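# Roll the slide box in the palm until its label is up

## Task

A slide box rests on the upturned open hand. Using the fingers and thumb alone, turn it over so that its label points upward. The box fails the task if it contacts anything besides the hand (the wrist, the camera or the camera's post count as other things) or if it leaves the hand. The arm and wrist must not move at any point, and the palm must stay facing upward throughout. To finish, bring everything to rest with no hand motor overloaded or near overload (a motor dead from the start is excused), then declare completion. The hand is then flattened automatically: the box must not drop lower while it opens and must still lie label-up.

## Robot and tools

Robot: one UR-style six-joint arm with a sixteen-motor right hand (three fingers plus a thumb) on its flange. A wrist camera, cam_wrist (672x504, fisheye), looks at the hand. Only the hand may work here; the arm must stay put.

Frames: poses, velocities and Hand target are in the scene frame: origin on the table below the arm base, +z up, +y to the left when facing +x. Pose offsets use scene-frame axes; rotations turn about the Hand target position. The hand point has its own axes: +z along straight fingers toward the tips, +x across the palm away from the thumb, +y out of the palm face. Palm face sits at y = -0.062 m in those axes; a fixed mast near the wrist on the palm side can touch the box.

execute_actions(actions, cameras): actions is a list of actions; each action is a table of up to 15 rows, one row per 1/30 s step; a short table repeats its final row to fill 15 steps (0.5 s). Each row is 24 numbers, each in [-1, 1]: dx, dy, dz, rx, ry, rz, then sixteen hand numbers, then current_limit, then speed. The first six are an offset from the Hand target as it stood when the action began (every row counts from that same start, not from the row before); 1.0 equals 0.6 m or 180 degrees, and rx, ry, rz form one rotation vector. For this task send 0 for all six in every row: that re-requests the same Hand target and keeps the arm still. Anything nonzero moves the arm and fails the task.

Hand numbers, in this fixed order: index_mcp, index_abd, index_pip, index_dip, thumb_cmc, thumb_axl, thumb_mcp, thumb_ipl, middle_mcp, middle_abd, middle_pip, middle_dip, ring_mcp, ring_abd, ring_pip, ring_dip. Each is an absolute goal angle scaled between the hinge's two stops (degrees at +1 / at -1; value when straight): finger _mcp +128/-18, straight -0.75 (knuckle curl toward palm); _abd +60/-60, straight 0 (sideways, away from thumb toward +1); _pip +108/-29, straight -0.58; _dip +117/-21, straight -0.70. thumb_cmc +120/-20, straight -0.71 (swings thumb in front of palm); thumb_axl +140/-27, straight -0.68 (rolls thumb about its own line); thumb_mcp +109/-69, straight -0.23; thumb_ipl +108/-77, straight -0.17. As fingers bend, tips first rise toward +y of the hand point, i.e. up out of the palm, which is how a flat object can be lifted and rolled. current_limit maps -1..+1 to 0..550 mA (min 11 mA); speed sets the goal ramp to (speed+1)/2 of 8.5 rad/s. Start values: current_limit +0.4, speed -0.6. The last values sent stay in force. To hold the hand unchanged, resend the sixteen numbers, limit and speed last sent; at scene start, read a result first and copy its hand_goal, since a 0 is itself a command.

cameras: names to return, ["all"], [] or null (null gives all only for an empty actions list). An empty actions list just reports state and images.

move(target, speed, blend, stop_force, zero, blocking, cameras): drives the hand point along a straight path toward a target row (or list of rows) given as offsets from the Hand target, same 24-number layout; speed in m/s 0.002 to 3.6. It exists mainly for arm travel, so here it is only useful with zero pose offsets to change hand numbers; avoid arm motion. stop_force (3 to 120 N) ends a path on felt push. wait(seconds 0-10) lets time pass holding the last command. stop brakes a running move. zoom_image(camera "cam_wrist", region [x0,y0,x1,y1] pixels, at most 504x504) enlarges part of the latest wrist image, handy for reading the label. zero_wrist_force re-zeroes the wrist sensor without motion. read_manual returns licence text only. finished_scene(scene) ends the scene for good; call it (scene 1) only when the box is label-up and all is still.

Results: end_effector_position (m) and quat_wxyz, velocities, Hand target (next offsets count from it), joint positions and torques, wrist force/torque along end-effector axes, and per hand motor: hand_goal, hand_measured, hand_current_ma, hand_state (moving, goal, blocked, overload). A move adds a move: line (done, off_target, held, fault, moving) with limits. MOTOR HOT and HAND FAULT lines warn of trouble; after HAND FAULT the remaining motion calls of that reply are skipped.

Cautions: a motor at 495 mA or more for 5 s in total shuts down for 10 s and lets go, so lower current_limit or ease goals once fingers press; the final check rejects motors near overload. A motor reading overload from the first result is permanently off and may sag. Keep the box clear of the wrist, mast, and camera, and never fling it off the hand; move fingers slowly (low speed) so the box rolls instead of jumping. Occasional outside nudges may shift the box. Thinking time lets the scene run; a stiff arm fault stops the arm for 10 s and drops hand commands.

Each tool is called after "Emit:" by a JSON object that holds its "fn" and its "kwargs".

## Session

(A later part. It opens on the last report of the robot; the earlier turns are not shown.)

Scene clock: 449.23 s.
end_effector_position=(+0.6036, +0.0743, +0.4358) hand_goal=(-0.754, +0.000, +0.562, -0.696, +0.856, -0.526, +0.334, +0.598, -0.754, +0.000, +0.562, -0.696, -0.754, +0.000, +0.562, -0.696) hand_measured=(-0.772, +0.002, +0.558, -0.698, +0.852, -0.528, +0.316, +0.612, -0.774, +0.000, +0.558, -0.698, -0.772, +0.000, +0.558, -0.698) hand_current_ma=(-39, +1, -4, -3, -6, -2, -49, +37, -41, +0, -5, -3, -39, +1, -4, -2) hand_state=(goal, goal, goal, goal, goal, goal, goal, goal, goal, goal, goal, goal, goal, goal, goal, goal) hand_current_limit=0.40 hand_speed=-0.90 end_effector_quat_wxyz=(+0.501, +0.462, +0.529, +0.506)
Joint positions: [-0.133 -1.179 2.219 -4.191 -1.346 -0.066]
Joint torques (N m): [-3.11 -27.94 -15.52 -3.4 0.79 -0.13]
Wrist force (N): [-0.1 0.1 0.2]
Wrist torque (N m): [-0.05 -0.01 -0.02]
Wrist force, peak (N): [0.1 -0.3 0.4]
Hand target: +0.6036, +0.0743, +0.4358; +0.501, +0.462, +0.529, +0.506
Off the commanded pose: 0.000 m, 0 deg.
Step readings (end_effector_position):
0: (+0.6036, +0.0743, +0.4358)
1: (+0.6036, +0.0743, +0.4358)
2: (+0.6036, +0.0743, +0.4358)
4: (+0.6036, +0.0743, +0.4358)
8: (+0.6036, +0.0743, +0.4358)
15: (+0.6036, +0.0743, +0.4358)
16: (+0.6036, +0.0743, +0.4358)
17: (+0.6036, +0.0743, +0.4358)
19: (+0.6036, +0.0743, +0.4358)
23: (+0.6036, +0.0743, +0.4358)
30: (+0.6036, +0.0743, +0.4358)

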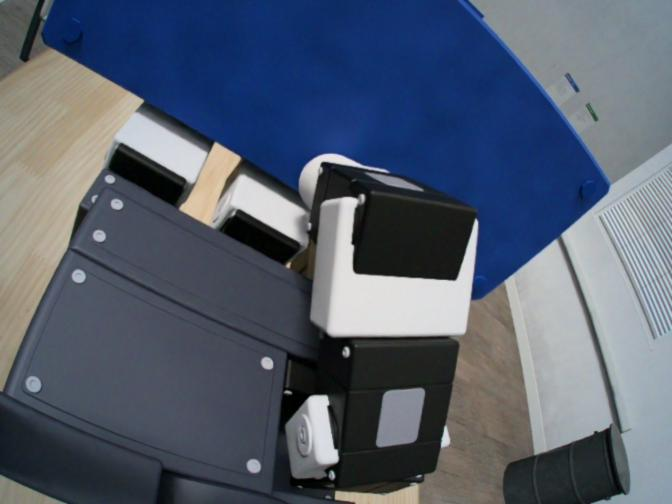

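Emit:
{"fn": "execute_actions", "kwargs": {"actions": [[[0,0,0,0,0,0,-0.754,0,0.66,-0.696,0.857,-0.526,0.334,0.599,-0.754,0,0.66,-0.696,-0.754,0,0.66,-0.696,0.4,-0.92]],[[0,0,0,0,0,0,-0.754,0,0.766,-0.696,0.857,-0.526,0.334,0.599,-0.754,0,0.766,-0.696,-0.754,0,0.766,-0.696,0.4,-0.92]]], "cameras": ["all"]}}

Scene clock: 463.07 s.
end_effector_position=(+0.6036, +0.0743, +0.4358) hand_goal=(-0.754, +0.000, +0.766, -0.696, +0.856, -0.526, +0.334, +0.598, -0.754, +0.000, +0.766, -0.696, -0.754, +0.000, +0.766, -0.696) hand_measured=(-0.786, +0.002, +0.706, -0.700, +0.850, -0.514, +0.314, +0.654, -0.786, +0.000, +0.706, -0.700, -0.786, +0.000, +0.708, -0.704) hand_current_ma=(-78, +1, -174, -5, -10, +27, -55, +227, -81, +0, -172, -5, -81, +1, -163, -10) hand_state=(blocked, goal, blocked, goal, goal, goal, goal, blocked, blocked, goal, blocked, goal, blocked, goal, blocked, goal) hand_current_limit=0.40 hand_speed=-0.92 end_effector_quat_wxyz=(+0.501, +0.462, +0.529, +0.506)
Joint positions: [-0.133 -1.179 2.219 -4.191 -1.346 -0.066]
Joint torques (N m): [-2.21 -27.91 -15.45 -3.52 0.84 -0.31]
Wrist force (N): [0.1 0.1 0.0]
Wrist torque (N m): [-0.05 -0.02 -0.01]
Wrist force, peak (N): [0.0 0.3 0.4]
Hand target: +0.6036, +0.0743, +0.4358; +0.501, +0.462, +0.529, +0.506
Off the commanded pose: 0.000 m, 0 deg.
Step readings (end_effector_position):
0: (+0.6036, +0.0743, +0.4358)
1: (+0.6036, +0.0743, +0.4358)
2: (+0.6036, +0.0743, +0.4358)
4: (+0.6036, +0.0743, +0.4358)
8: (+0.6036, +0.0743, +0.4358)
15: (+0.6036, +0.0743, +0.4358)
16: (+0.6036, +0.0743, +0.4358)
17: (+0.6036, +0.0743, +0.4358)
19: (+0.6036, +0.0743, +0.4358)
23: (+0.6036, +0.0743, +0.4358)
30: (+0.6036, +0.0743, +0.4358)

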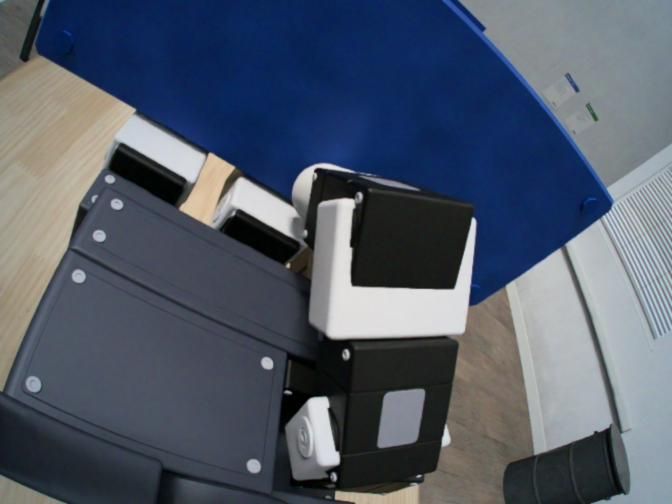

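Emit:
{"fn": "execute_actions", "kwargs": {"actions": [[[0,0,0,0,0,0,-0.754,0,0.766,-0.696,0.857,-0.515,0.275,0.697,-0.754,0,0.766,-0.696,-0.754,0,0.766,-0.696,0.4,-0.92]],[[0,0,0,0,0,0,-0.754,0,0.78,-0.696,0.857,-0.51,0.25,0.735,-0.754,0,0.78,-0.696,-0.754,0,0.78,-0.696,0.4,-0.92]]], "cameras": ["all"]}}

Scene clock: 470.40 s.
end_effector_position=(+0.6036, +0.0743, +0.4358) hand_goal=(-0.754, +0.000, +0.780, -0.696, +0.856, -0.510, +0.250, +0.734, -0.754, +0.000, +0.780, -0.696, -0.754, +0.000, +0.780, -0.696) hand_measured=(-0.776, +0.002, +0.766, -0.700, +0.860, -0.506, +0.264, +0.734, -0.778, +0.000, +0.766, -0.700, -0.776, +0.000, +0.766, -0.704) hand_current_ma=(-51, +1, -25, -5, +4, +6, +35, +1, -54, +0, -25, -5, -52, +1, -25, -10) hand_state=(blocked, goal, goal, goal, goal, goal, goal, goal, blocked, goal, goal, goal, blocked, goal, goal, goal) hand_current_limit=0.40 hand_speed=-0.92 end_effector_quat_wxyz=(+0.501, +0.462, +0.529, +0.506)
Joint positions: [-0.133 -1.179 2.219 -4.191 -1.346 -0.066]
Joint torques (N m): [-1.97 -28 -16.19 -3.86 0.81 -0.45]
Wrist force (N): [-0.1 0.2 0.1]
Wrist torque (N m): [-0.05 0.00 -0.03]
Wrist force, peak (N): [0.3 0.2 0.2]
Hand target: +0.6036, +0.0743, +0.4358; +0.501, +0.462, +0.529, +0.506
Off the commanded pose: 0.000 m, 0 deg.
Step readings (end_effector_position):
0: (+0.6036, +0.0743, +0.4358)
1: (+0.6036, +0.0743, +0.4358)
2: (+0.6036, +0.0743, +0.4358)
4: (+0.6036, +0.0743, +0.4358)
8: (+0.6036, +0.0743, +0.4358)
15: (+0.6036, +0.0743, +0.4358)
16: (+0.6036, +0.0743, +0.4358)
17: (+0.6036, +0.0743, +0.4358)
19: (+0.6036, +0.0743, +0.4358)
23: (+0.6036, +0.0743, +0.4358)
30: (+0.6036, +0.0743, +0.4358)

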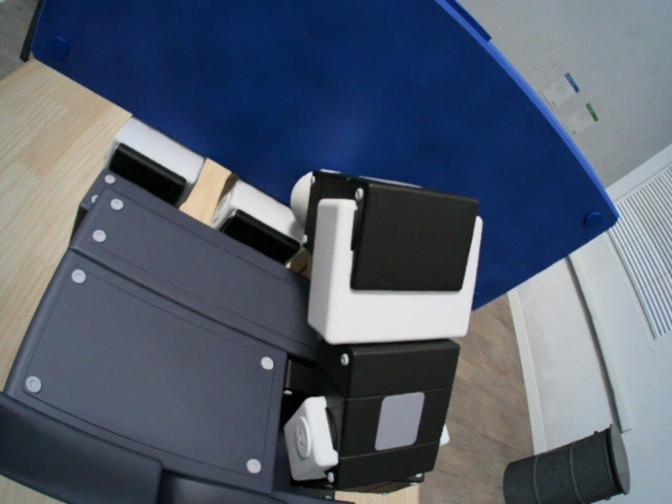

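Emit:
{"fn": "execute_actions", "kwargs": {"actions": [[[0,0,0,0,0,0,-0.754,0,0.83,-0.696,0.857,-0.51,0.25,0.735,-0.754,0,0.83,-0.696,-0.754,0,0.83,-0.696,0.4,-0.94]],[[0,0,0,0,0,0,-0.754,0,0.88,-0.696,0.857,-0.51,0.25,0.735,-0.754,0,0.88,-0.696,-0.754,0,0.88,-0.696,0.4,-0.94]]], "cameras": ["all"]}}

Scene clock: 483.27 s.
end_effector_position=(+0.6036, +0.0743, +0.4358) hand_goal=(-0.754, +0.000, +0.880, -0.696, +0.856, -0.510, +0.250, +0.734, -0.754, +0.000, +0.880, -0.696, -0.754, +0.000, +0.880, -0.696) hand_measured=(-0.776, +0.002, +0.824, -0.706, +0.860, -0.504, +0.254, +0.752, -0.778, +0.000, +0.822, -0.704, -0.776, +0.000, +0.824, -0.708) hand_current_ma=(-51, +1, -159, -18, +4, +11, +7, +55, -54, +0, -162, -14, -52, +1, -159, -21) hand_state=(blocked, goal, blocked, goal, goal, goal, goal, goal, blocked, goal, blocked, goal, blocked, goal, blocked, goal) hand_current_limit=0.40 hand_speed=-0.94 end_effector_quat_wxyz=(+0.501, +0.462, +0.529, +0.506)
Joint positions: [-0.133 -1.179 2.219 -4.191 -1.346 -0.066]
Joint torques (N m): [-3.35 -28.57 -16.38 -3.87 0.97 -0.22]
Wrist force (N): [0.0 0.0 0.2]
Wrist torque (N m): [-0.10 -0.02 -0.02]
Wrist force, peak (N): [0.0 0.3 0.3]
Hand target: +0.6036, +0.0743, +0.4358; +0.501, +0.462, +0.529, +0.506
Off the commanded pose: 0.000 m, 0 deg.
Step readings (end_effector_position):
0: (+0.6036, +0.0743, +0.4358)
1: (+0.6036, +0.0743, +0.4358)
2: (+0.6036, +0.0743, +0.4358)
4: (+0.6036, +0.0743, +0.4358)
8: (+0.6036, +0.0743, +0.4358)
15: (+0.6036, +0.0743, +0.4358)
16: (+0.6036, +0.0743, +0.4358)
17: (+0.6036, +0.0743, +0.4358)
19: (+0.6036, +0.0743, +0.4358)
23: (+0.6036, +0.0743, +0.4358)
30: (+0.6036, +0.0743, +0.4358)

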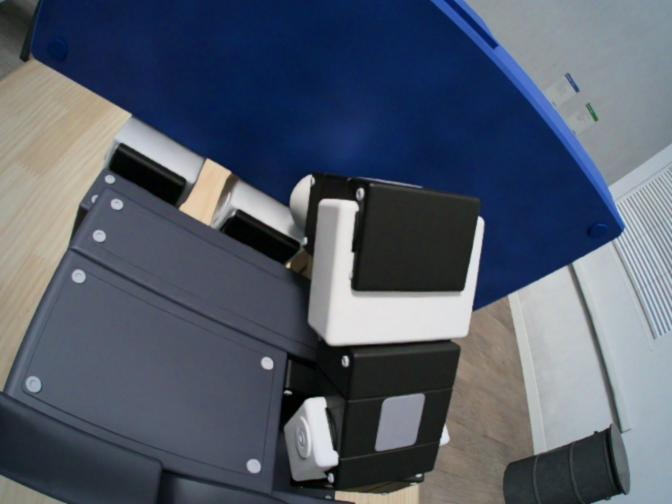

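Emit:
{"fn": "execute_actions", "kwargs": {"actions": [[[0,0,0,0,0,0,-0.754,0,0.70,-0.696,0.857,-0.52,0.30,0.65,-0.754,0,0.70,-0.696,-0.754,0,0.70,-0.696,0.4,-0.9]],[[0,0,0,0,0,0,-0.754,0,0.68,-0.696,0.857,-0.526,0.34,0.59,-0.754,0,0.68,-0.696,-0.754,0,0.68,-0.696,0.4,-0.9]]], "cameras": ["all"]}}

Scene clock: 515.83 s.
end_effector_position=(+0.6036, +0.0743, +0.4358) hand_goal=(-0.754, +0.000, +0.680, -0.696, +0.856, -0.526, +0.340, +0.590, -0.754, +0.000, +0.680, -0.696, -0.754, +0.000, +0.680, -0.696) hand_measured=(-0.776, +0.002, +0.674, -0.700, +0.850, -0.516, +0.304, +0.646, -0.778, +0.000, +0.674, -0.700, -0.778, +0.000, +0.674, -0.700) hand_current_ma=(-51, +1, -10, -4, -9, +21, -126, +235, -55, +0, -8, -3, -53, +1, -8, -4) hand_state=(blocked, goal, goal, goal, goal, goal, blocked, blocked, blocked, goal, goal, goal, blocked, goal, goal, goal) hand_current_limit=0.40 hand_speed=-0.90 end_effector_quat_wxyz=(+0.501, +0.462, +0.529, +0.506)
Joint positions: [-0.133 -1.179 2.219 -4.191 -1.346 -0.066]
Joint torques (N m): [-4.02 -30.56 -17.69 -3.62 1.22 -0.42]
Wrist force (N): [0.2 0.1 0.0]
Wrist torque (N m): [-0.04 -0.03 0.00]
Wrist force, peak (N): [-0.1 0.2 0.4]
Hand target: +0.6036, +0.0743, +0.4358; +0.501, +0.462, +0.529, +0.506
Off the commanded pose: 0.000 m, 0 deg.
Step readings (end_effector_position):
0: (+0.6036, +0.0743, +0.4358)
1: (+0.6036, +0.0743, +0.4358)
2: (+0.6036, +0.0743, +0.4358)
4: (+0.6036, +0.0743, +0.4358)
8: (+0.6036, +0.0743, +0.4358)
15: (+0.6036, +0.0743, +0.4358)
16: (+0.6036, +0.0743, +0.4358)
17: (+0.6036, +0.0743, +0.4358)
19: (+0.6036, +0.0743, +0.4358)
23: (+0.6036, +0.0743, +0.4358)
30: (+0.6036, +0.0743, +0.4358)

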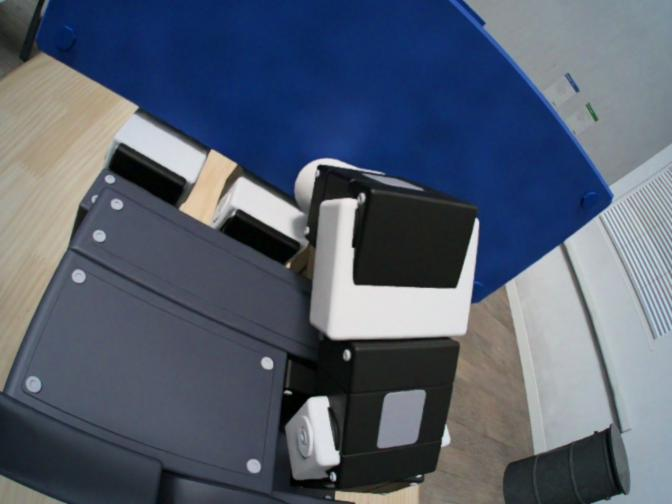

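Emit:
{"fn": "execute_actions", "kwargs": {"actions": [[[0,0,0,0,0,0,-0.754,0,0.68,-0.5,0.857,-0.516,0.285,0.68,-0.754,0,0.68,-0.5,-0.754,0,0.68,-0.5,0.4,-0.92]],[[0,0,0,0,0,0,-0.754,0,0.68,-0.38,0.857,-0.515,0.272,0.704,-0.754,0,0.68,-0.38,-0.754,0,0.68,-0.38,0.4,-0.92]]], "cameras": ["all"]}}

Scene clock: 528.73 s.
end_effector_position=(+0.6036, +0.0743, +0.4358) hand_goal=(-0.754, +0.000, +0.680, -0.380, +0.856, -0.516, +0.272, +0.704, -0.754, +0.000, +0.680, -0.380, -0.754, +0.000, +0.680, -0.380) hand_measured=(-0.776, +0.002, +0.664, -0.406, +0.860, -0.506, +0.274, +0.722, -0.778, +0.000, +0.664, -0.402, -0.778, +0.000, +0.668, -0.406) hand_current_ma=(-52, +1, -28, -59, +4, +19, +3, +50, -55, +0, -28, -48, -54, +1, -22, -58) hand_state=(blocked, goal, goal, blocked, goal, goal, goal, goal, blocked, goal, goal, blocked, blocked, goal, goal, blocked) hand_current_limit=0.40 hand_speed=-0.92 end_effector_quat_wxyz=(+0.501, +0.462, +0.529, +0.506)
Joint positions: [-0.133 -1.179 2.219 -4.191 -1.346 -0.066]
Joint torques (N m): [-1.95 -31.11 -17.22 -0.8 1.18 -0.3]
Wrist force (N): [0.2 0.2 -0.2]
Wrist torque (N m): [-0.04 -0.02 0.00]
Wrist force, peak (N): [-0.2 0.4 -0.1]
Hand target: +0.6036, +0.0743, +0.4358; +0.501, +0.462, +0.529, +0.506
Off the commanded pose: 0.000 m, 0 deg.
Step readings (end_effector_position):
0: (+0.6036, +0.0743, +0.4358)
1: (+0.6036, +0.0743, +0.4358)
2: (+0.6036, +0.0743, +0.4358)
4: (+0.6036, +0.0743, +0.4358)
8: (+0.6036, +0.0743, +0.4358)
15: (+0.6036, +0.0743, +0.4358)
16: (+0.6036, +0.0743, +0.4358)
17: (+0.6036, +0.0743, +0.4358)
19: (+0.6036, +0.0743, +0.4358)
23: (+0.6036, +0.0743, +0.4358)
30: (+0.6036, +0.0743, +0.4358)

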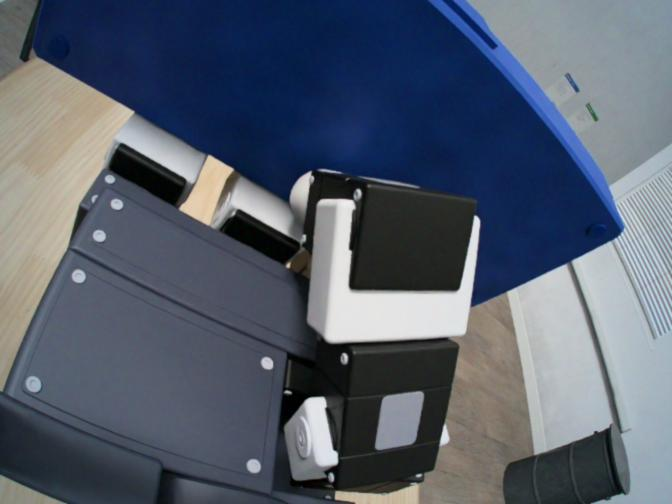

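Emit:
{"fn": "execute_actions", "kwargs": {"actions": [[[0,0,0,0,0,0,-0.754,0,0.68,-0.28,0.857,-0.515,0.272,0.704,-0.754,0,0.68,-0.28,-0.754,0,0.68,-0.28,0.4,-0.94]],[[0,0,0,0,0,0,-0.754,0,0.68,-0.19,0.857,-0.515,0.272,0.704,-0.754,0,0.68,-0.19,-0.754,0,0.68,-0.19,0.4,-0.94]]], "cameras": ["all"]}}

Scene clock: 532.67 s.
end_effector_position=(+0.6036, +0.0743, +0.4358) hand_goal=(-0.754, +0.000, +0.680, -0.190, +0.856, -0.516, +0.272, +0.704, -0.754, +0.000, +0.680, -0.190, -0.754, +0.000, +0.680, -0.190) hand_measured=(-0.778, +0.002, +0.644, -0.248, +0.856, -0.502, +0.266, +0.742, -0.780, +0.000, +0.644, -0.238, -0.778, +0.000, +0.652, -0.244) hand_current_ma=(-57, +1, -85, -168, +0, +33, -9, +137, -59, +0, -84, -130, -54, +1, -63, -147) hand_state=(blocked, goal, blocked, blocked, goal, goal, goal, blocked, blocked, goal, blocked, blocked, blocked, goal, blocked, blocked) hand_current_limit=0.40 hand_speed=-0.94 end_effector_quat_wxyz=(+0.501, +0.462, +0.529, +0.506)
Joint positions: [-0.133 -1.179 2.219 -4.191 -1.346 -0.066]
Joint torques (N m): [-1.81 -31.26 -17.18 -0.76 1 -0.39]
Wrist force (N): [-0.1 0.0 0.1]
Wrist torque (N m): [-0.09 0.00 -0.04]
Wrist force, peak (N): [0.2 0.1 0.3]
Hand target: +0.6036, +0.0743, +0.4358; +0.501, +0.462, +0.529, +0.506
Off the commanded pose: 0.000 m, 0 deg.
Step readings (end_effector_position):
0: (+0.6036, +0.0743, +0.4358)
1: (+0.6036, +0.0743, +0.4358)
2: (+0.6036, +0.0743, +0.4358)
4: (+0.6036, +0.0743, +0.4358)
8: (+0.6036, +0.0743, +0.4358)
15: (+0.6036, +0.0743, +0.4358)
16: (+0.6036, +0.0743, +0.4358)
17: (+0.6036, +0.0743, +0.4358)
19: (+0.6036, +0.0743, +0.4358)
23: (+0.6036, +0.0743, +0.4358)
30: (+0.6036, +0.0743, +0.4358)

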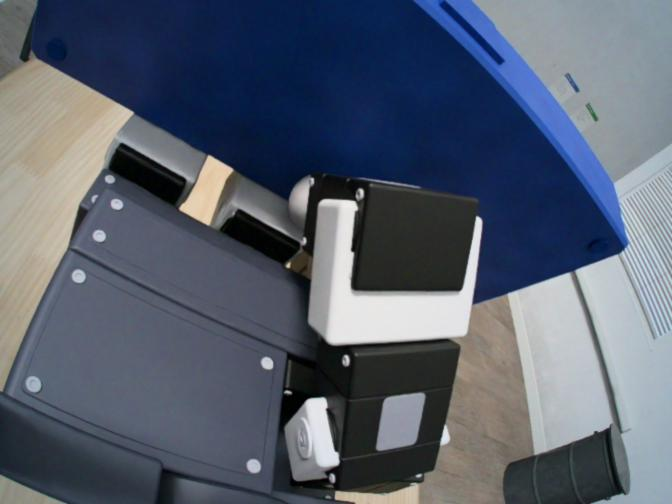

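Emit:
{"fn": "zoom_image", "kwargs": {"camera": "cam_wrist", "region": [0, 0, 340, 260]}}

Emit:
{"fn": "zoom_image", "kwargs": {"camera": "cam_wrist", "region": [400, 0, 660, 320]}}

Scaled by 1.482 from the camera's 672x504 image, which has a finer 960x720 frame.

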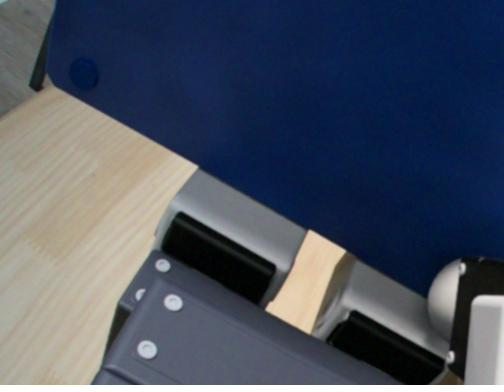

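Scaled by 1.575 from the camera's 672x504 image, which has a finer 960x720 frame.

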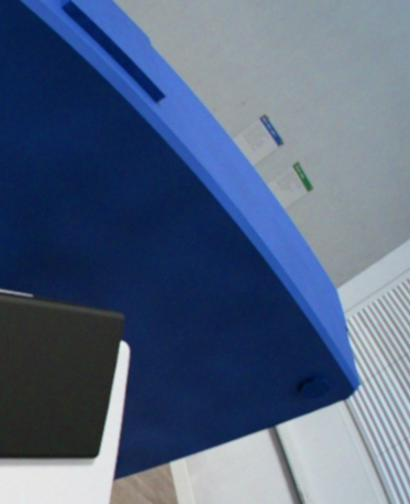

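Emit:
{"fn": "execute_actions", "kwargs": {"actions": [[[0,0,0,0,0,0,-0.754,0,0.68,-0.15,0.857,-0.51,0.25,0.745,-0.754,0,0.68,-0.15,-0.754,0,0.68,-0.15,0.4,-0.94]],[[0,0,0,0,0,0,-0.754,0,0.68,-0.08,0.857,-0.51,0.245,0.755,-0.754,0,0.68,-0.08,-0.754,0,0.68,-0.08,0.4,-0.94]]], "cameras": ["all"]}}

Scene clock: 552.33 s.
end_effector_position=(+0.6036, +0.0743, +0.4358) hand_goal=(-0.754, +0.000, +0.680, -0.080, +0.856, -0.510, +0.244, +0.754, -0.754, +0.000, +0.680, -0.080, -0.754, +0.000, +0.680, -0.080) hand_measured=(-0.778, +0.002, +0.644, -0.138, +0.858, -0.496, +0.246, +0.784, -0.780, +0.000, +0.644, -0.128, -0.778, +0.000, +0.652, -0.132) hand_current_ma=(-57, +1, -88, -166, +1, +33, +2, +100, -59, +0, -88, -128, -54, +1, -65, -146) hand_state=(blocked, goal, blocked, blocked, goal, goal, goal, blocked, blocked, goal, blocked, blocked, blocked, goal, blocked, blocked) hand_current_limit=0.40 hand_speed=-0.94 end_effector_quat_wxyz=(+0.501, +0.462, +0.529, +0.506)
Joint positions: [-0.133 -1.179 2.219 -4.191 -1.346 -0.066]
Joint torques (N m): [-4.15 -32.69 -18.93 -0.95 0.77 -0.51]
Wrist force (N): [0.0 0.1 0.0]
Wrist torque (N m): [-0.08 -0.02 -0.02]
Wrist force, peak (N): [0.0 0.3 0.3]
Hand target: +0.6036, +0.0743, +0.4358; +0.501, +0.462, +0.529, +0.506
Off the commanded pose: 0.000 m, 0 deg.
Step readings (end_effector_position):
0: (+0.6036, +0.0743, +0.4358)
1: (+0.6036, +0.0743, +0.4358)
2: (+0.6036, +0.0743, +0.4358)
4: (+0.6036, +0.0743, +0.4358)
8: (+0.6036, +0.0743, +0.4358)
15: (+0.6036, +0.0743, +0.4358)
16: (+0.6036, +0.0743, +0.4358)
17: (+0.6036, +0.0743, +0.4358)
19: (+0.6036, +0.0743, +0.4358)
23: (+0.6036, +0.0743, +0.4358)
30: (+0.6036, +0.0743, +0.4358)

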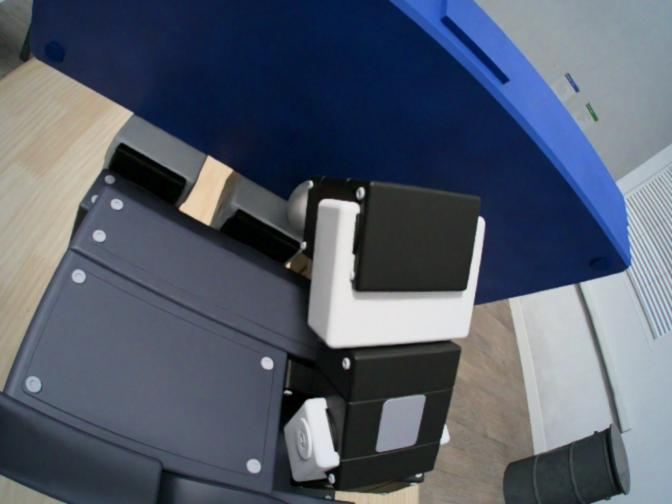

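Emit:
{"fn": "execute_actions", "kwargs": {"actions": [[[0,0,0,0,0,0,-0.754,0,0.68,0.0,0.857,-0.505,0.24,0.775,-0.754,0,0.68,0.0,-0.754,0,0.68,0.0,0.4,-0.94]],[[0,0,0,0,0,0,-0.754,0,0.68,0.08,0.857,-0.5,0.235,0.785,-0.754,0,0.68,0.08,-0.754,0,0.68,0.08,0.4,-0.94]]], "cameras": ["all"]}}

Scene clock: 555.60 s.
end_effector_position=(+0.6036, +0.0743, +0.4358) hand_goal=(-0.754, +0.000, +0.680, +0.080, +0.856, -0.500, +0.234, +0.784, -0.754, +0.000, +0.680, +0.080, -0.754, +0.000, +0.680, +0.080) hand_measured=(-0.778, +0.002, +0.632, -0.010, +0.856, -0.486, +0.232, +0.820, -0.780, +0.000, +0.630, +0.004, -0.778, +0.000, +0.640, -0.006) hand_current_ma=(-57, +1, -130, -291, +0, +30, -4, +134, -59, +0, -135, -237, -54, +1, -102, -274) hand_state=(blocked, goal, blocked, blocked, goal, goal, goal, blocked, blocked, goal, blocked, blocked, blocked, goal, blocked, blocked) hand_current_limit=0.40 hand_speed=-0.94 end_effector_quat_wxyz=(+0.501, +0.462, +0.529, +0.506)
Joint positions: [-0.133 -1.179 2.219 -4.191 -1.346 -0.066]
Joint torques (N m): [-3.16 -33.1 -18.39 -1.01 0.82 -0.42]
Wrist force (N): [0.0 0.2 0.1]
Wrist torque (N m): [-0.08 -0.01 -0.02]
Wrist force, peak (N): [0.1 0.3 0.3]
Hand target: +0.6036, +0.0743, +0.4358; +0.501, +0.462, +0.529, +0.506
Off the commanded pose: 0.000 m, 0 deg.
Step readings (end_effector_position):
0: (+0.6036, +0.0743, +0.4358)
1: (+0.6036, +0.0743, +0.4358)
2: (+0.6036, +0.0743, +0.4358)
4: (+0.6036, +0.0743, +0.4358)
8: (+0.6036, +0.0743, +0.4358)
15: (+0.6036, +0.0743, +0.4358)
16: (+0.6036, +0.0743, +0.4358)
17: (+0.6036, +0.0743, +0.4358)
19: (+0.6036, +0.0743, +0.4358)
23: (+0.6036, +0.0743, +0.4358)
30: (+0.6036, +0.0743, +0.4358)

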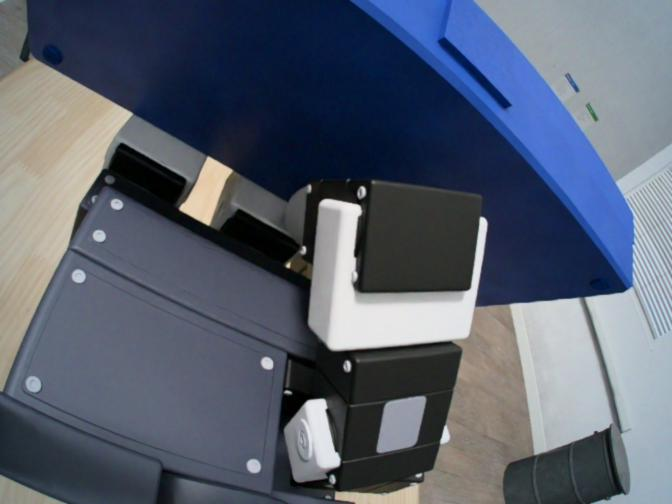

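Emit:
{"fn": "execute_actions", "kwargs": {"actions": [[[0,0,0,0,0,0,-0.754,0,0.68,0.1,0.857,-0.49,0.23,0.815,-0.754,0,0.68,0.1,-0.754,0,0.68,0.1,0.4,-0.94]],[[0,0,0,0,0,0,-0.754,0,0.68,0.15,0.857,-0.487,0.228,0.825,-0.754,0,0.68,0.15,-0.754,0,0.68,0.15,0.4,-0.94]]], "cameras": ["all"]}}

Scene clock: 560.80 s.
end_effector_position=(+0.6036, +0.0743, +0.4358) hand_goal=(-0.754, +0.000, +0.680, +0.150, +0.856, -0.488, +0.228, +0.824, -0.754, +0.000, +0.680, +0.150, -0.754, +0.000, +0.680, +0.150) hand_measured=(-0.778, +0.002, +0.628, +0.058, +0.854, -0.478, +0.222, +0.852, -0.780, +0.000, +0.628, +0.072, -0.778, +0.000, +0.638, +0.062) hand_current_ma=(-57, +1, -138, -302, -1, +19, -13, +88, -59, +0, -144, -247, -54, +1, -109, -286) hand_state=(blocked, goal, blocked, blocked, goal, goal, goal, blocked, blocked, goal, blocked, blocked, blocked, goal, blocked, blocked) hand_current_limit=0.40 hand_speed=-0.94 end_effector_quat_wxyz=(+0.501, +0.462, +0.529, +0.506)
Joint positions: [-0.133 -1.179 2.219 -4.191 -1.346 -0.066]
Joint torques (N m): [-3.34 -33.34 -18.85 -0.86 0.85 -0.43]
Wrist force (N): [0.1 0.1 0.1]
Wrist torque (N m): [-0.11 -0.03 -0.01]
Wrist force, peak (N): [0.1 0.4 0.0]
Hand target: +0.6036, +0.0743, +0.4358; +0.501, +0.462, +0.529, +0.506
Off the commanded pose: 0.000 m, 0 deg.
Step readings (end_effector_position):
0: (+0.6036, +0.0743, +0.4358)
1: (+0.6036, +0.0743, +0.4358)
2: (+0.6036, +0.0743, +0.4358)
4: (+0.6036, +0.0743, +0.4358)
8: (+0.6036, +0.0743, +0.4358)
15: (+0.6036, +0.0743, +0.4358)
16: (+0.6036, +0.0743, +0.4358)
17: (+0.6036, +0.0743, +0.4358)
19: (+0.6036, +0.0743, +0.4358)
23: (+0.6036, +0.0743, +0.4358)
30: (+0.6036, +0.0743, +0.4358)

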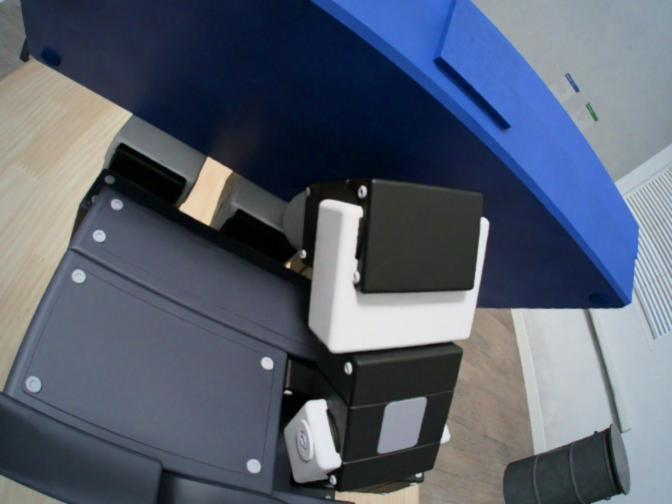

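Emit:
{"fn": "execute_actions", "kwargs": {"actions": [[[0,0,0,0,0,0,-0.754,0,0.70,0.18,0.857,-0.48,0.222,0.852,-0.754,0,0.70,0.18,-0.754,0,0.70,0.18,0.4,-0.94]],[[0,0,0,0,0,0,-0.754,0,0.70,0.25,0.857,-0.48,0.222,0.852,-0.754,0,0.70,0.25,-0.754,0,0.70,0.25,0.4,-0.94]]], "cameras": ["all"]}}

Scene clock: 565.33 s.
end_effector_position=(+0.6036, +0.0743, +0.4358) hand_goal=(-0.754, +0.000, +0.700, +0.250, +0.856, -0.480, +0.222, +0.852, -0.754, +0.000, +0.700, +0.250, -0.754, +0.000, +0.700, +0.250) hand_measured=(-0.778, +0.002, +0.628, +0.098, +0.854, -0.474, +0.216, +0.872, -0.780, +0.000, +0.628, +0.114, -0.778, +0.000, +0.638, +0.102) hand_current_ma=(-57, +1, -214, -385, -1, +12, -13, +56, -59, +0, -220, -385, -54, +1, -182, -385) hand_state=(blocked, goal, blocked, blocked, goal, goal, goal, goal, blocked, goal, blocked, blocked, blocked, goal, blocked, blocked) hand_current_limit=0.40 hand_speed=-0.94 end_effector_quat_wxyz=(+0.501, +0.462, +0.529, +0.506)
Joint positions: [-0.133 -1.179 2.219 -4.191 -1.346 -0.066]
Joint torques (N m): [-3.54 -32.09 -19.12 -0.91 0.66 -0.45]
Wrist force (N): [0.0 0.0 0.2]
Wrist torque (N m): [-0.13 -0.01 -0.03]
Wrist force, peak (N): [0.1 0.3 0.5]
Hand target: +0.6036, +0.0743, +0.4358; +0.501, +0.462, +0.529, +0.506
Off the commanded pose: 0.000 m, 0 deg.
Step readings (end_effector_position):
0: (+0.6036, +0.0743, +0.4358)
1: (+0.6036, +0.0743, +0.4358)
2: (+0.6036, +0.0743, +0.4358)
4: (+0.6036, +0.0743, +0.4358)
8: (+0.6036, +0.0743, +0.4358)
15: (+0.6036, +0.0743, +0.4358)
16: (+0.6036, +0.0743, +0.4358)
17: (+0.6036, +0.0743, +0.4358)
19: (+0.6036, +0.0743, +0.4358)
23: (+0.6036, +0.0743, +0.4358)
30: (+0.6036, +0.0743, +0.4358)

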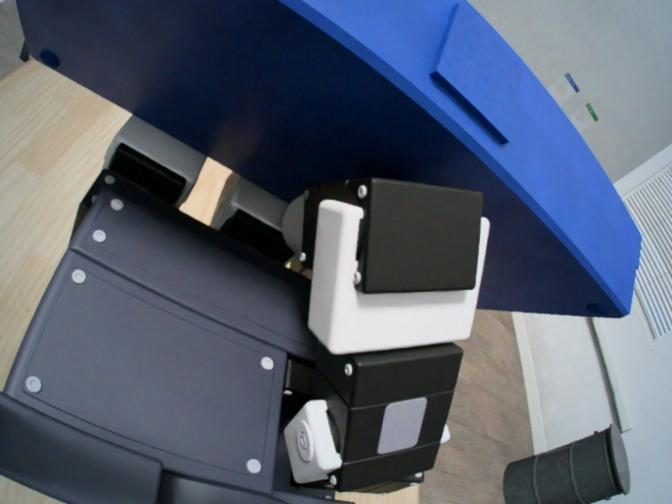

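Emit:
{"fn": "execute_actions", "kwargs": {"actions": [[[0,0,0,0,0,0,-0.754,0,0.68,0.18,0.857,-0.478,0.205,0.9,-0.754,0,0.68,0.18,-0.754,0,0.68,0.18,0.4,-0.94]],[[0,0,0,0,0,0,-0.754,0,0.68,0.2,0.857,-0.478,0.19,0.93,-0.754,0,0.68,0.2,-0.754,0,0.68,0.2,0.4,-0.94]]], "cameras": ["all"]}}

Scene clock: 571.53 s.
end_effector_position=(+0.6036, +0.0743, +0.4358) hand_goal=(-0.754, +0.000, +0.680, +0.200, +0.856, -0.478, +0.190, +0.930, -0.754, +0.000, +0.680, +0.200, -0.754, +0.000, +0.680, +0.200) hand_measured=(-0.774, +0.002, +0.628, +0.122, +0.860, -0.472, +0.198, +0.930, -0.776, +0.000, +0.624, +0.136, -0.774, +0.000, +0.636, +0.126) hand_current_ma=(-45, +1, -142, -245, +5, +10, +19, +1, -47, +0, -153, -189, -44, +1, -114, -226) hand_state=(blocked, goal, blocked, blocked, goal, goal, goal, goal, blocked, goal, blocked, blocked, blocked, goal, blocked, blocked) hand_current_limit=0.40 hand_speed=-0.94 end_effector_quat_wxyz=(+0.501, +0.462, +0.529, +0.506)
Joint positions: [-0.133 -1.179 2.219 -4.191 -1.346 -0.066]
Joint torques (N m): [-3.87 -33.87 -19.97 -0.95 0.63 -0.47]
Wrist force (N): [0.1 0.0 0.1]
Wrist torque (N m): [-0.12 -0.03 -0.01]
Wrist force, peak (N): [0.4 0.1 0.2]
Hand target: +0.6036, +0.0743, +0.4358; +0.501, +0.462, +0.529, +0.506
Off the commanded pose: 0.000 m, 0 deg.
Step readings (end_effector_position):
0: (+0.6036, +0.0743, +0.4358)
1: (+0.6036, +0.0743, +0.4358)
2: (+0.6036, +0.0743, +0.4358)
4: (+0.6036, +0.0743, +0.4358)
8: (+0.6036, +0.0743, +0.4358)
15: (+0.6036, +0.0743, +0.4358)
16: (+0.6036, +0.0743, +0.4358)
17: (+0.6036, +0.0743, +0.4358)
19: (+0.6036, +0.0743, +0.4358)
23: (+0.6036, +0.0743, +0.4358)
30: (+0.6036, +0.0743, +0.4358)

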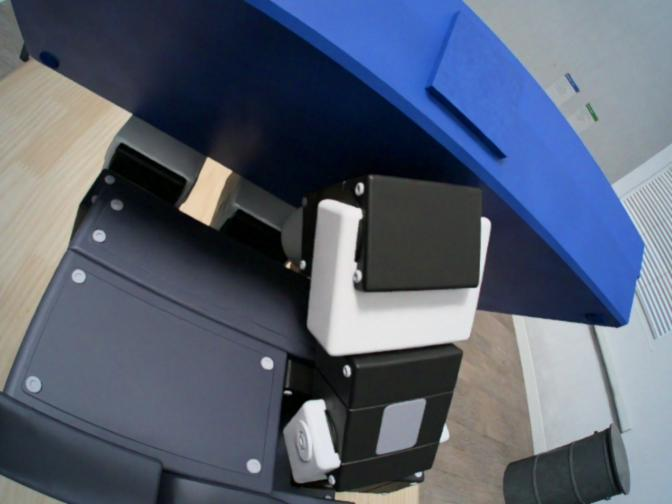

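Emit:
{"fn": "execute_actions", "kwargs": {"actions": [[[0,0,0,0,0,0,-0.754,0,0.63,0.0,0.857,-0.478,0.19,0.93,-0.754,0,0.63,0.0,-0.754,0,0.63,0.0,0.4,-0.93]],[[0,0,0,0,0,0,-0.754,0,0.63,-0.15,0.857,-0.478,0.19,0.93,-0.754,0,0.63,-0.15,-0.754,0,0.63,-0.15,0.4,-0.93]]], "cameras": ["all"]}}

Scene clock: 629.57 s.
end_effector_position=(+0.6036, +0.0743, +0.4358) hand_goal=(-0.754, +0.000, +0.630, -0.150, +0.856, -0.478, +0.190, +0.930, -0.754, +0.000, +0.630, -0.150, -0.754, +0.000, +0.630, -0.150) hand_measured=(-0.774, +0.002, +0.626, -0.146, +0.860, -0.472, +0.198, +0.930, -0.774, +0.000, +0.626, -0.148, -0.774, +0.000, +0.626, -0.146) hand_current_ma=(-42, +1, -3, +3, +5, +10, +17, +1, -46, +0, -4, +3, -43, +1, -3, +4) hand_state=(goal, goal, goal, goal, goal, goal, goal, goal, blocked, goal, goal, goal, goal, goal, goal, goal) hand_current_limit=0.40 hand_speed=-0.93 end_effector_quat_wxyz=(+0.501, +0.462, +0.529, +0.506)
Joint positions: [-0.133 -1.179 2.219 -4.191 -1.346 -0.066]
Joint torques (N m): [-4.72 -34.96 -23.56 -1.49 0 -0.06]
Wrist force (N): [0.0 0.0 0.2]
Wrist torque (N m): [-0.13 -0.02 -0.02]
Wrist force, peak (N): [0.3 0.3 0.3]
Hand target: +0.6036, +0.0743, +0.4358; +0.501, +0.462, +0.529, +0.506
Off the commanded pose: 0.000 m, 0 deg.
Step readings (end_effector_position):
0: (+0.6036, +0.0743, +0.4358)
1: (+0.6036, +0.0743, +0.4358)
2: (+0.6036, +0.0743, +0.4358)
4: (+0.6036, +0.0743, +0.4358)
8: (+0.6036, +0.0743, +0.4358)
15: (+0.6036, +0.0743, +0.4358)
16: (+0.6036, +0.0743, +0.4358)
17: (+0.6036, +0.0743, +0.4358)
19: (+0.6036, +0.0743, +0.4358)
23: (+0.6036, +0.0743, +0.4358)
30: (+0.6036, +0.0743, +0.4358)

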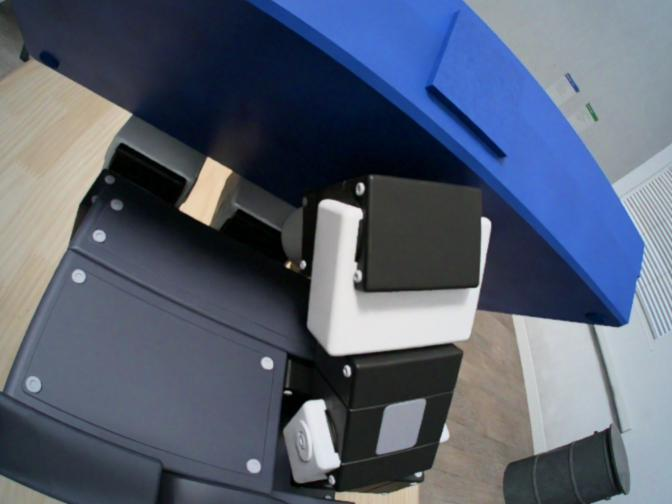

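Emit:
{"fn": "execute_actions", "kwargs": {"actions": [[[0,0,0,0,0,0,-0.754,0,0.63,-0.42,0.857,-0.478,0.19,0.93,-0.754,0,0.63,-0.42,-0.754,0,0.63,-0.42,0.4,-0.92]],[[0,0,0,0,0,0,-0.754,0,0.58,-0.69,0.857,-0.478,0.19,0.93,-0.754,0,0.58,-0.69,-0.754,0,0.58,-0.69,0.4,-0.92]]], "cameras": ["all"]}}

Scene clock: 645.23 s.
end_effector_position=(+0.6036, +0.0743, +0.4358) hand_goal=(-0.754, +0.000, +0.580, -0.690, +0.856, -0.478, +0.190, +0.930, -0.754, +0.000, +0.580, -0.690, -0.754, +0.000, +0.580, -0.690) hand_measured=(-0.774, +0.002, +0.582, -0.688, +0.860, -0.472, +0.198, +0.930, -0.774, +0.000, +0.582, -0.688, -0.774, +0.000, +0.582, -0.688) hand_current_ma=(-42, +1, +2, +3, +5, +10, +17, +1, -46, +0, +2, +2, -43, +1, +2, +3) hand_state=(goal, goal, goal, goal, goal, goal, goal, goal, blocked, goal, goal, goal, goal, goal, goal, goal) hand_current_limit=0.40 hand_speed=-0.92 end_effector_quat_wxyz=(+0.501, +0.462, +0.529, +0.506)
Joint positions: [-0.133 -1.179 2.219 -4.191 -1.346 -0.066]
Joint torques (N m): [-5.11 -35.13 -23.8 -1.65 -0.04 0.12]
Wrist force (N): [0.0 0.0 0.0]
Wrist torque (N m): [-0.11 -0.01 -0.03]
Wrist force, peak (N): [0.2 -0.3 0.5]
Hand target: +0.6036, +0.0743, +0.4358; +0.501, +0.462, +0.529, +0.506
Off the commanded pose: 0.000 m, 0 deg.
Step readings (end_effector_position):
0: (+0.6036, +0.0743, +0.4358)
1: (+0.6036, +0.0743, +0.4358)
2: (+0.6036, +0.0743, +0.4358)
4: (+0.6036, +0.0743, +0.4358)
8: (+0.6036, +0.0743, +0.4358)
15: (+0.6036, +0.0743, +0.4358)
16: (+0.6036, +0.0743, +0.4358)
17: (+0.6036, +0.0743, +0.4358)
19: (+0.6036, +0.0743, +0.4358)
23: (+0.6036, +0.0743, +0.4358)
30: (+0.6036, +0.0743, +0.4358)

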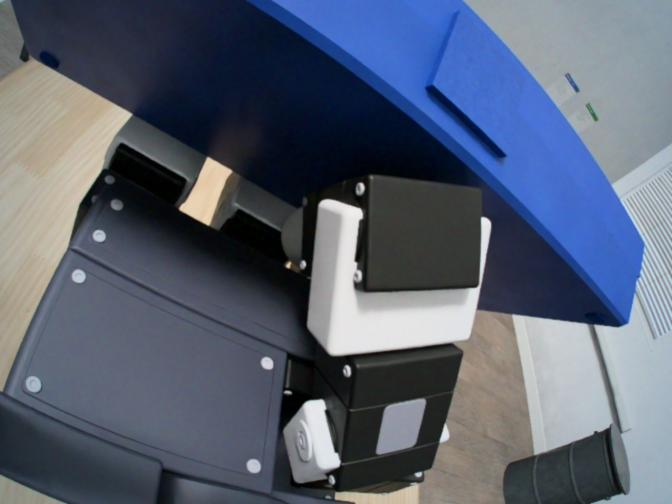

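Emit:
{"fn": "execute_actions", "kwargs": {"actions": [[[0,0,0,0,0,0,-0.754,0,0.445,-0.69,0.857,-0.478,0.19,0.93,-0.754,0,0.445,-0.69,-0.754,0,0.445,-0.69,0.4,-0.92]],[[0,0,0,0,0,0,-0.754,0,0.445,-0.69,0.857,-0.478,0.19,0.86,-0.754,0,0.445,-0.69,-0.754,0,0.445,-0.69,0.4,-0.94]]], "cameras": ["all"]}}

Scene clock: 669.63 s.
end_effector_position=(+0.6036, +0.0743, +0.4358) hand_goal=(-0.754, +0.000, +0.444, -0.690, +0.856, -0.478, +0.190, +0.860, -0.754, +0.000, +0.444, -0.690, -0.754, +0.000, +0.444, -0.690) hand_measured=(-0.774, +0.002, +0.446, -0.688, +0.860, -0.474, +0.200, +0.872, -0.774, +0.000, +0.446, -0.688, -0.774, +0.000, +0.446, -0.688) hand_current_ma=(-41, +1, +1, +3, +5, +6, +20, +27, -46, +0, +1, +2, -43, +1, +1, +3) hand_state=(goal, goal, goal, goal, goal, goal, goal, goal, blocked, goal, goal, goal, goal, goal, goal, goal) hand_current_limit=0.40 hand_speed=-0.94 end_effector_quat_wxyz=(+0.501, +0.462, +0.529, +0.506)
Joint positions: [-0.133 -1.179 2.219 -4.191 -1.346 -0.066]
Joint torques (N m): [-5.36 -37.25 -24.47 -1.68 -0.59 0.4]
Wrist force (N): [0.2 0.0 0.0]
Wrist torque (N m): [-0.10 -0.04 -0.01]
Wrist force, peak (N): [0.1 -0.1 0.4]
Hand target: +0.6036, +0.0743, +0.4358; +0.501, +0.462, +0.529, +0.506
Off the commanded pose: 0.000 m, 0 deg.
Step readings (end_effector_position):
0: (+0.6036, +0.0743, +0.4358)
1: (+0.6036, +0.0743, +0.4358)
2: (+0.6036, +0.0743, +0.4358)
4: (+0.6036, +0.0743, +0.4358)
8: (+0.6036, +0.0743, +0.4358)
15: (+0.6036, +0.0743, +0.4358)
16: (+0.6036, +0.0743, +0.4358)
17: (+0.6036, +0.0743, +0.4358)
19: (+0.6036, +0.0743, +0.4358)
23: (+0.6036, +0.0743, +0.4358)
30: (+0.6036, +0.0743, +0.4358)

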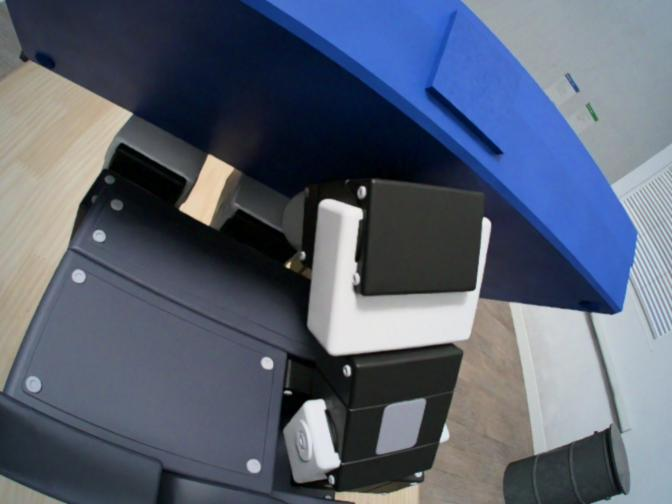

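Emit:
{"fn": "execute_actions", "kwargs": {"actions": [[[0,0,0,0,0,0,-0.754,0,0.22,-0.69,0.857,-0.478,0.225,0.805,-0.754,0,0.22,-0.69,-0.754,0,0.22,-0.69,0.4,-0.92]],[[0,0,0,0,0,0,-0.754,0,0.05,-0.69,0.857,-0.478,0.255,0.76,-0.754,0,0.05,-0.69,-0.754,0,0.05,-0.69,0.4,-0.94]]], "cameras": ["all"]}}

Scene clock: 704.70 s.
end_effector_position=(+0.6036, +0.0743, +0.4358) hand_goal=(-0.754, +0.000, +0.050, -0.690, +0.856, -0.478, +0.254, +0.760, -0.754, +0.000, +0.050, -0.690, -0.754, +0.000, +0.050, -0.690) hand_measured=(-0.774, +0.002, +0.050, -0.688, +0.860, -0.474, +0.262, +0.772, -0.774, +0.000, +0.050, -0.688, -0.774, +0.000, +0.050, -0.688) hand_current_ma=(-41, +1, +0, +2, +5, +6, +19, +32, -46, +0, +0, +2, -43, +1, +0, +3) hand_state=(goal, goal, goal, goal, goal, goal, goal, goal, blocked, goal, goal, goal, goal, goal, goal, goal) hand_current_limit=0.40 hand_speed=-0.94 end_effector_quat_wxyz=(+0.501, +0.462, +0.529, +0.506)
Joint positions: [-0.133 -1.179 2.219 -4.191 -1.346 -0.066]
Joint torques (N m): [-7.14 -37.97 -24.49 -1.98 -1.04 0.12]
Wrist force (N): [0.2 0.1 -0.3]
Wrist torque (N m): [-0.05 -0.02 -0.01]
Wrist force, peak (N): [0.3 0.3 -0.1]
Hand target: +0.6036, +0.0743, +0.4358; +0.501, +0.462, +0.529, +0.506
Off the commanded pose: 0.000 m, 0 deg.
Step readings (end_effector_position):
0: (+0.6036, +0.0743, +0.4358)
1: (+0.6036, +0.0743, +0.4358)
2: (+0.6036, +0.0743, +0.4358)
4: (+0.6036, +0.0743, +0.4358)
8: (+0.6036, +0.0743, +0.4358)
15: (+0.6036, +0.0743, +0.4358)
16: (+0.6036, +0.0743, +0.4358)
17: (+0.6036, +0.0743, +0.4358)
19: (+0.6036, +0.0743, +0.4358)
23: (+0.6036, +0.0743, +0.4358)
30: (+0.6036, +0.0743, +0.4358)

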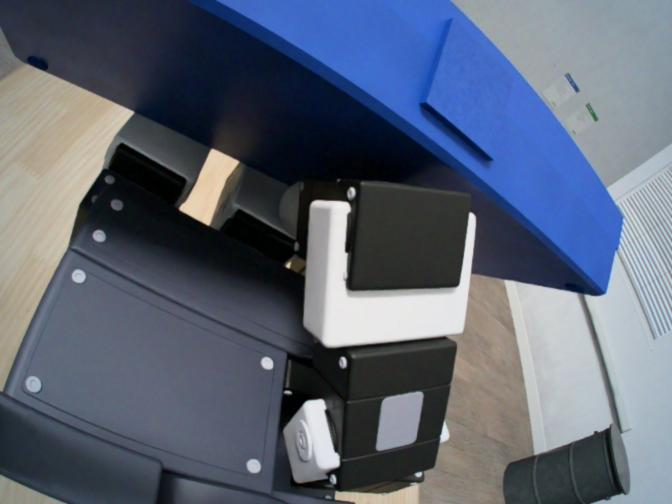

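Emit:
{"fn": "execute_actions", "kwargs": {"actions": [[[0,0,0,0,0,0,-0.754,0,-0.1,-0.69,0.857,-0.478,0.295,0.69,-0.754,0,-0.1,-0.69,-0.754,0,-0.1,-0.69,0.4,-0.93]],[[0,0,0,0,0,0,-0.754,0,-0.2,-0.69,0.857,-0.478,0.337,0.611,-0.754,0,-0.2,-0.69,-0.754,0,-0.2,-0.69,0.4,-0.93]]], "cameras": ["all"]}}

Scene clock: 712.53 s.
end_effector_position=(+0.6036, +0.0743, +0.4358) hand_goal=(-0.754, +0.000, -0.200, -0.690, +0.856, -0.478, +0.336, +0.610, -0.754, +0.000, -0.200, -0.690, -0.754, +0.000, -0.200, -0.690) hand_measured=(-0.774, +0.002, -0.200, -0.688, +0.862, -0.472, +0.350, +0.628, -0.774, +0.000, -0.200, -0.688, -0.774, +0.000, -0.200, -0.688) hand_current_ma=(-41, +1, +0, +2, +9, +10, +36, +54, -46, +0, +0, +2, -43, +1, +0, +3) hand_state=(goal, goal, goal, goal, goal, goal, goal, goal, blocked, goal, goal, goal, goal, goal, goal, goal) hand_current_limit=0.40 hand_speed=-0.93 end_effector_quat_wxyz=(+0.501, +0.462, +0.529, +0.506)
Joint positions: [-0.133 -1.179 2.219 -4.191 -1.346 -0.066]
Joint torques (N m): [-6.06 -38.36 -23.75 -2.12 -1.01 0.03]
Wrist force (N): [0.0 0.1 0.2]
Wrist torque (N m): [-0.05 -0.02 -0.03]
Wrist force, peak (N): [0.0 0.3 0.3]
Hand target: +0.6036, +0.0743, +0.4358; +0.501, +0.462, +0.529, +0.506
Off the commanded pose: 0.000 m, 0 deg.
Step readings (end_effector_position):
0: (+0.6036, +0.0743, +0.4358)
1: (+0.6036, +0.0743, +0.4358)
2: (+0.6036, +0.0743, +0.4358)
4: (+0.6036, +0.0743, +0.4358)
8: (+0.6036, +0.0743, +0.4358)
15: (+0.6036, +0.0743, +0.4358)
16: (+0.6036, +0.0743, +0.4358)
17: (+0.6036, +0.0743, +0.4358)
19: (+0.6036, +0.0743, +0.4358)
23: (+0.6036, +0.0743, +0.4358)
30: (+0.6036, +0.0743, +0.4358)

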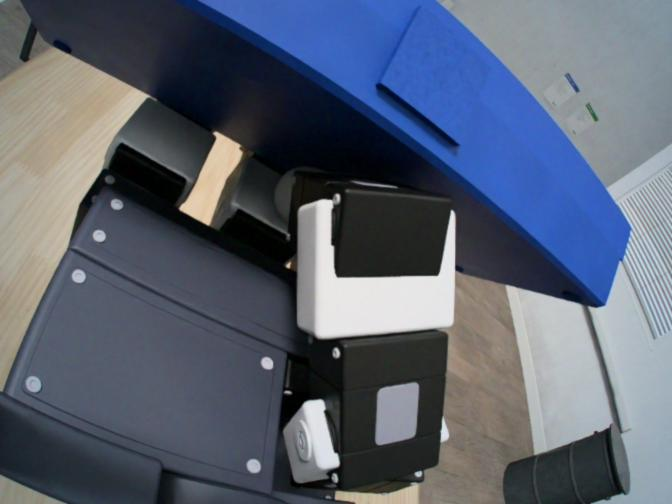

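Emit:
{"fn": "execute_actions", "kwargs": {"actions": [[[0,0,0,0,0,0,-0.754,0,-0.3,-0.69,0.857,-0.478,0.393,0.503,-0.754,0,-0.3,-0.69,-0.754,0,-0.3,-0.69,0.4,-0.93]],[[0,0,0,0,0,0,-0.754,0,-0.4,-0.69,0.857,-0.478,0.449,0.4,-0.754,0,-0.4,-0.69,-0.754,0,-0.4,-0.69,0.4,-0.93]]], "cameras": ["all"]}}

Scene clock: 724.53 s.
end_effector_position=(+0.6036, +0.0743, +0.4358) hand_goal=(-0.754, +0.000, -0.400, -0.690, +0.856, -0.478, +0.448, +0.400, -0.754, +0.000, -0.400, -0.690, -0.754, +0.000, -0.400, -0.690) hand_measured=(-0.774, +0.002, -0.400, -0.688, +0.860, -0.478, +0.460, +0.412, -0.774, +0.000, -0.400, -0.688, -0.774, +0.000, -0.400, -0.688) hand_current_ma=(-41, +1, +0, +2, +4, +0, +31, +32, -46, +0, +0, +2, -43, +1, +0, +3) hand_state=(goal, goal, goal, goal, goal, goal, goal, goal, blocked, goal, goal, goal, goal, goal, goal, goal) hand_current_limit=0.40 hand_speed=-0.93 end_effector_quat_wxyz=(+0.501, +0.462, +0.529, +0.506)
Joint positions: [-0.133 -1.179 2.219 -4.191 -1.346 -0.066]
Joint torques (N m): [-5.7 -38.96 -23.66 -1.9 -1.25 -0.04]
Wrist force (N): [0.0 0.0 0.0]
Wrist torque (N m): [-0.02 -0.01 -0.03]
Wrist force, peak (N): [0.3 0.0 0.2]
Hand target: +0.6036, +0.0743, +0.4358; +0.501, +0.462, +0.529, +0.506
Off the commanded pose: 0.000 m, 0 deg.
Step readings (end_effector_position):
0: (+0.6036, +0.0743, +0.4358)
1: (+0.6036, +0.0743, +0.4358)
2: (+0.6036, +0.0743, +0.4358)
4: (+0.6036, +0.0743, +0.4358)
8: (+0.6036, +0.0743, +0.4358)
15: (+0.6036, +0.0743, +0.4358)
16: (+0.6036, +0.0743, +0.4358)
17: (+0.6036, +0.0743, +0.4358)
19: (+0.6036, +0.0743, +0.4358)
23: (+0.6036, +0.0743, +0.4358)
30: (+0.6036, +0.0743, +0.4358)

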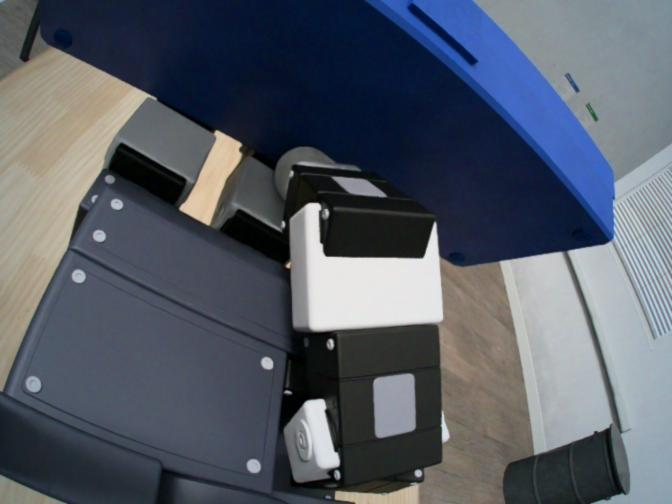

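Emit:
{"fn": "zoom_image", "kwargs": {"camera": "cam_wrist", "region": [0, 0, 340, 280]}}

Emit:
{"fn": "zoom_image", "kwargs": {"camera": "cam_wrist", "region": [260, 100, 640, 300]}}

Scaled by 1.482 from the camera's 672x504 image, which has a finer 960x720 frame.

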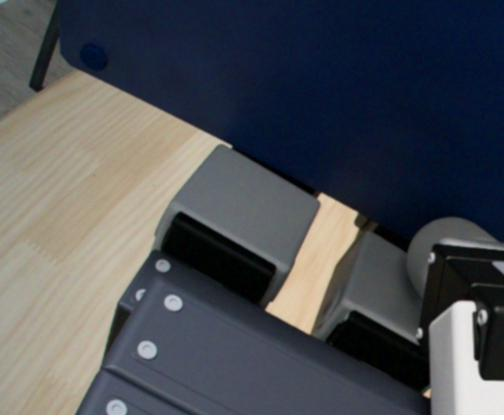

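Scaled by 1.326 from the camera's 672x504 image, which has a finer 960x720 frame.

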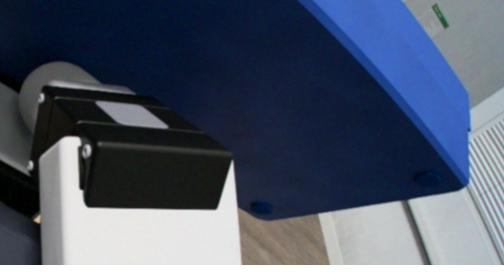

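Emit:
{"fn": "execute_actions", "kwargs": {"actions": [[[0,0,0,0,0,0,-0.754,0,-0.4,-0.69,0.857,-0.478,0.397,0.501,-0.754,0,-0.4,-0.69,-0.754,0,-0.4,-0.69,0.4,-0.93]],[[0,0,0,0,0,0,-0.754,0,-0.4,-0.69,0.857,-0.478,0.345,0.607,-0.754,0,-0.4,-0.69,-0.754,0,-0.4,-0.69,0.4,-0.93]]], "cameras": ["all"]}}

Scene clock: 803.93 s.
end_effector_position=(+0.6036, +0.0743, +0.4358) hand_goal=(-0.754, +0.000, -0.400, -0.690, +0.856, -0.478, +0.344, +0.606, -0.754, +0.000, -0.400, -0.690, -0.754, +0.000, -0.400, -0.690) hand_measured=(-0.774, +0.002, -0.400, -0.688, +0.864, -0.470, +0.362, +0.608, -0.774, +0.000, -0.400, -0.688, -0.774, +0.000, -0.400, -0.688) hand_current_ma=(-41, +1, +0, +2, +11, +17, +53, +2, -46, +0, +0, +2, -43, +1, +0, +3) hand_state=(goal, goal, goal, goal, goal, goal, goal, goal, blocked, goal, goal, goal, goal, goal, goal, goal) hand_current_limit=0.40 hand_speed=-0.93 end_effector_quat_wxyz=(+0.501, +0.462, +0.529, +0.506)
Joint positions: [-0.133 -1.179 2.219 -4.191 -1.346 -0.066]
Joint torques (N m): [-4.81 -40.59 -23.6 -2.5 -1.96 -0.54]
Wrist force (N): [0.0 0.1 0.2]
Wrist torque (N m): [-0.04 -0.01 -0.02]
Wrist force, peak (N): [0.3 0.1 0.3]
Hand target: +0.6036, +0.0743, +0.4358; +0.501, +0.462, +0.529, +0.506
Off the commanded pose: 0.000 m, 0 deg.
Step readings (end_effector_position):
0: (+0.6036, +0.0743, +0.4358)
1: (+0.6036, +0.0743, +0.4358)
2: (+0.6036, +0.0743, +0.4358)
4: (+0.6036, +0.0743, +0.4358)
8: (+0.6036, +0.0743, +0.4358)
15: (+0.6036, +0.0743, +0.4358)
16: (+0.6036, +0.0743, +0.4358)
17: (+0.6036, +0.0743, +0.4358)
19: (+0.6036, +0.0743, +0.4358)
23: (+0.6036, +0.0743, +0.4358)
30: (+0.6036, +0.0743, +0.4358)

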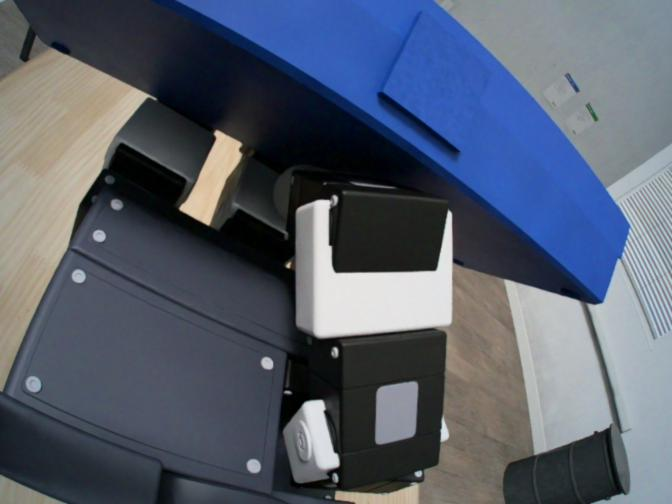

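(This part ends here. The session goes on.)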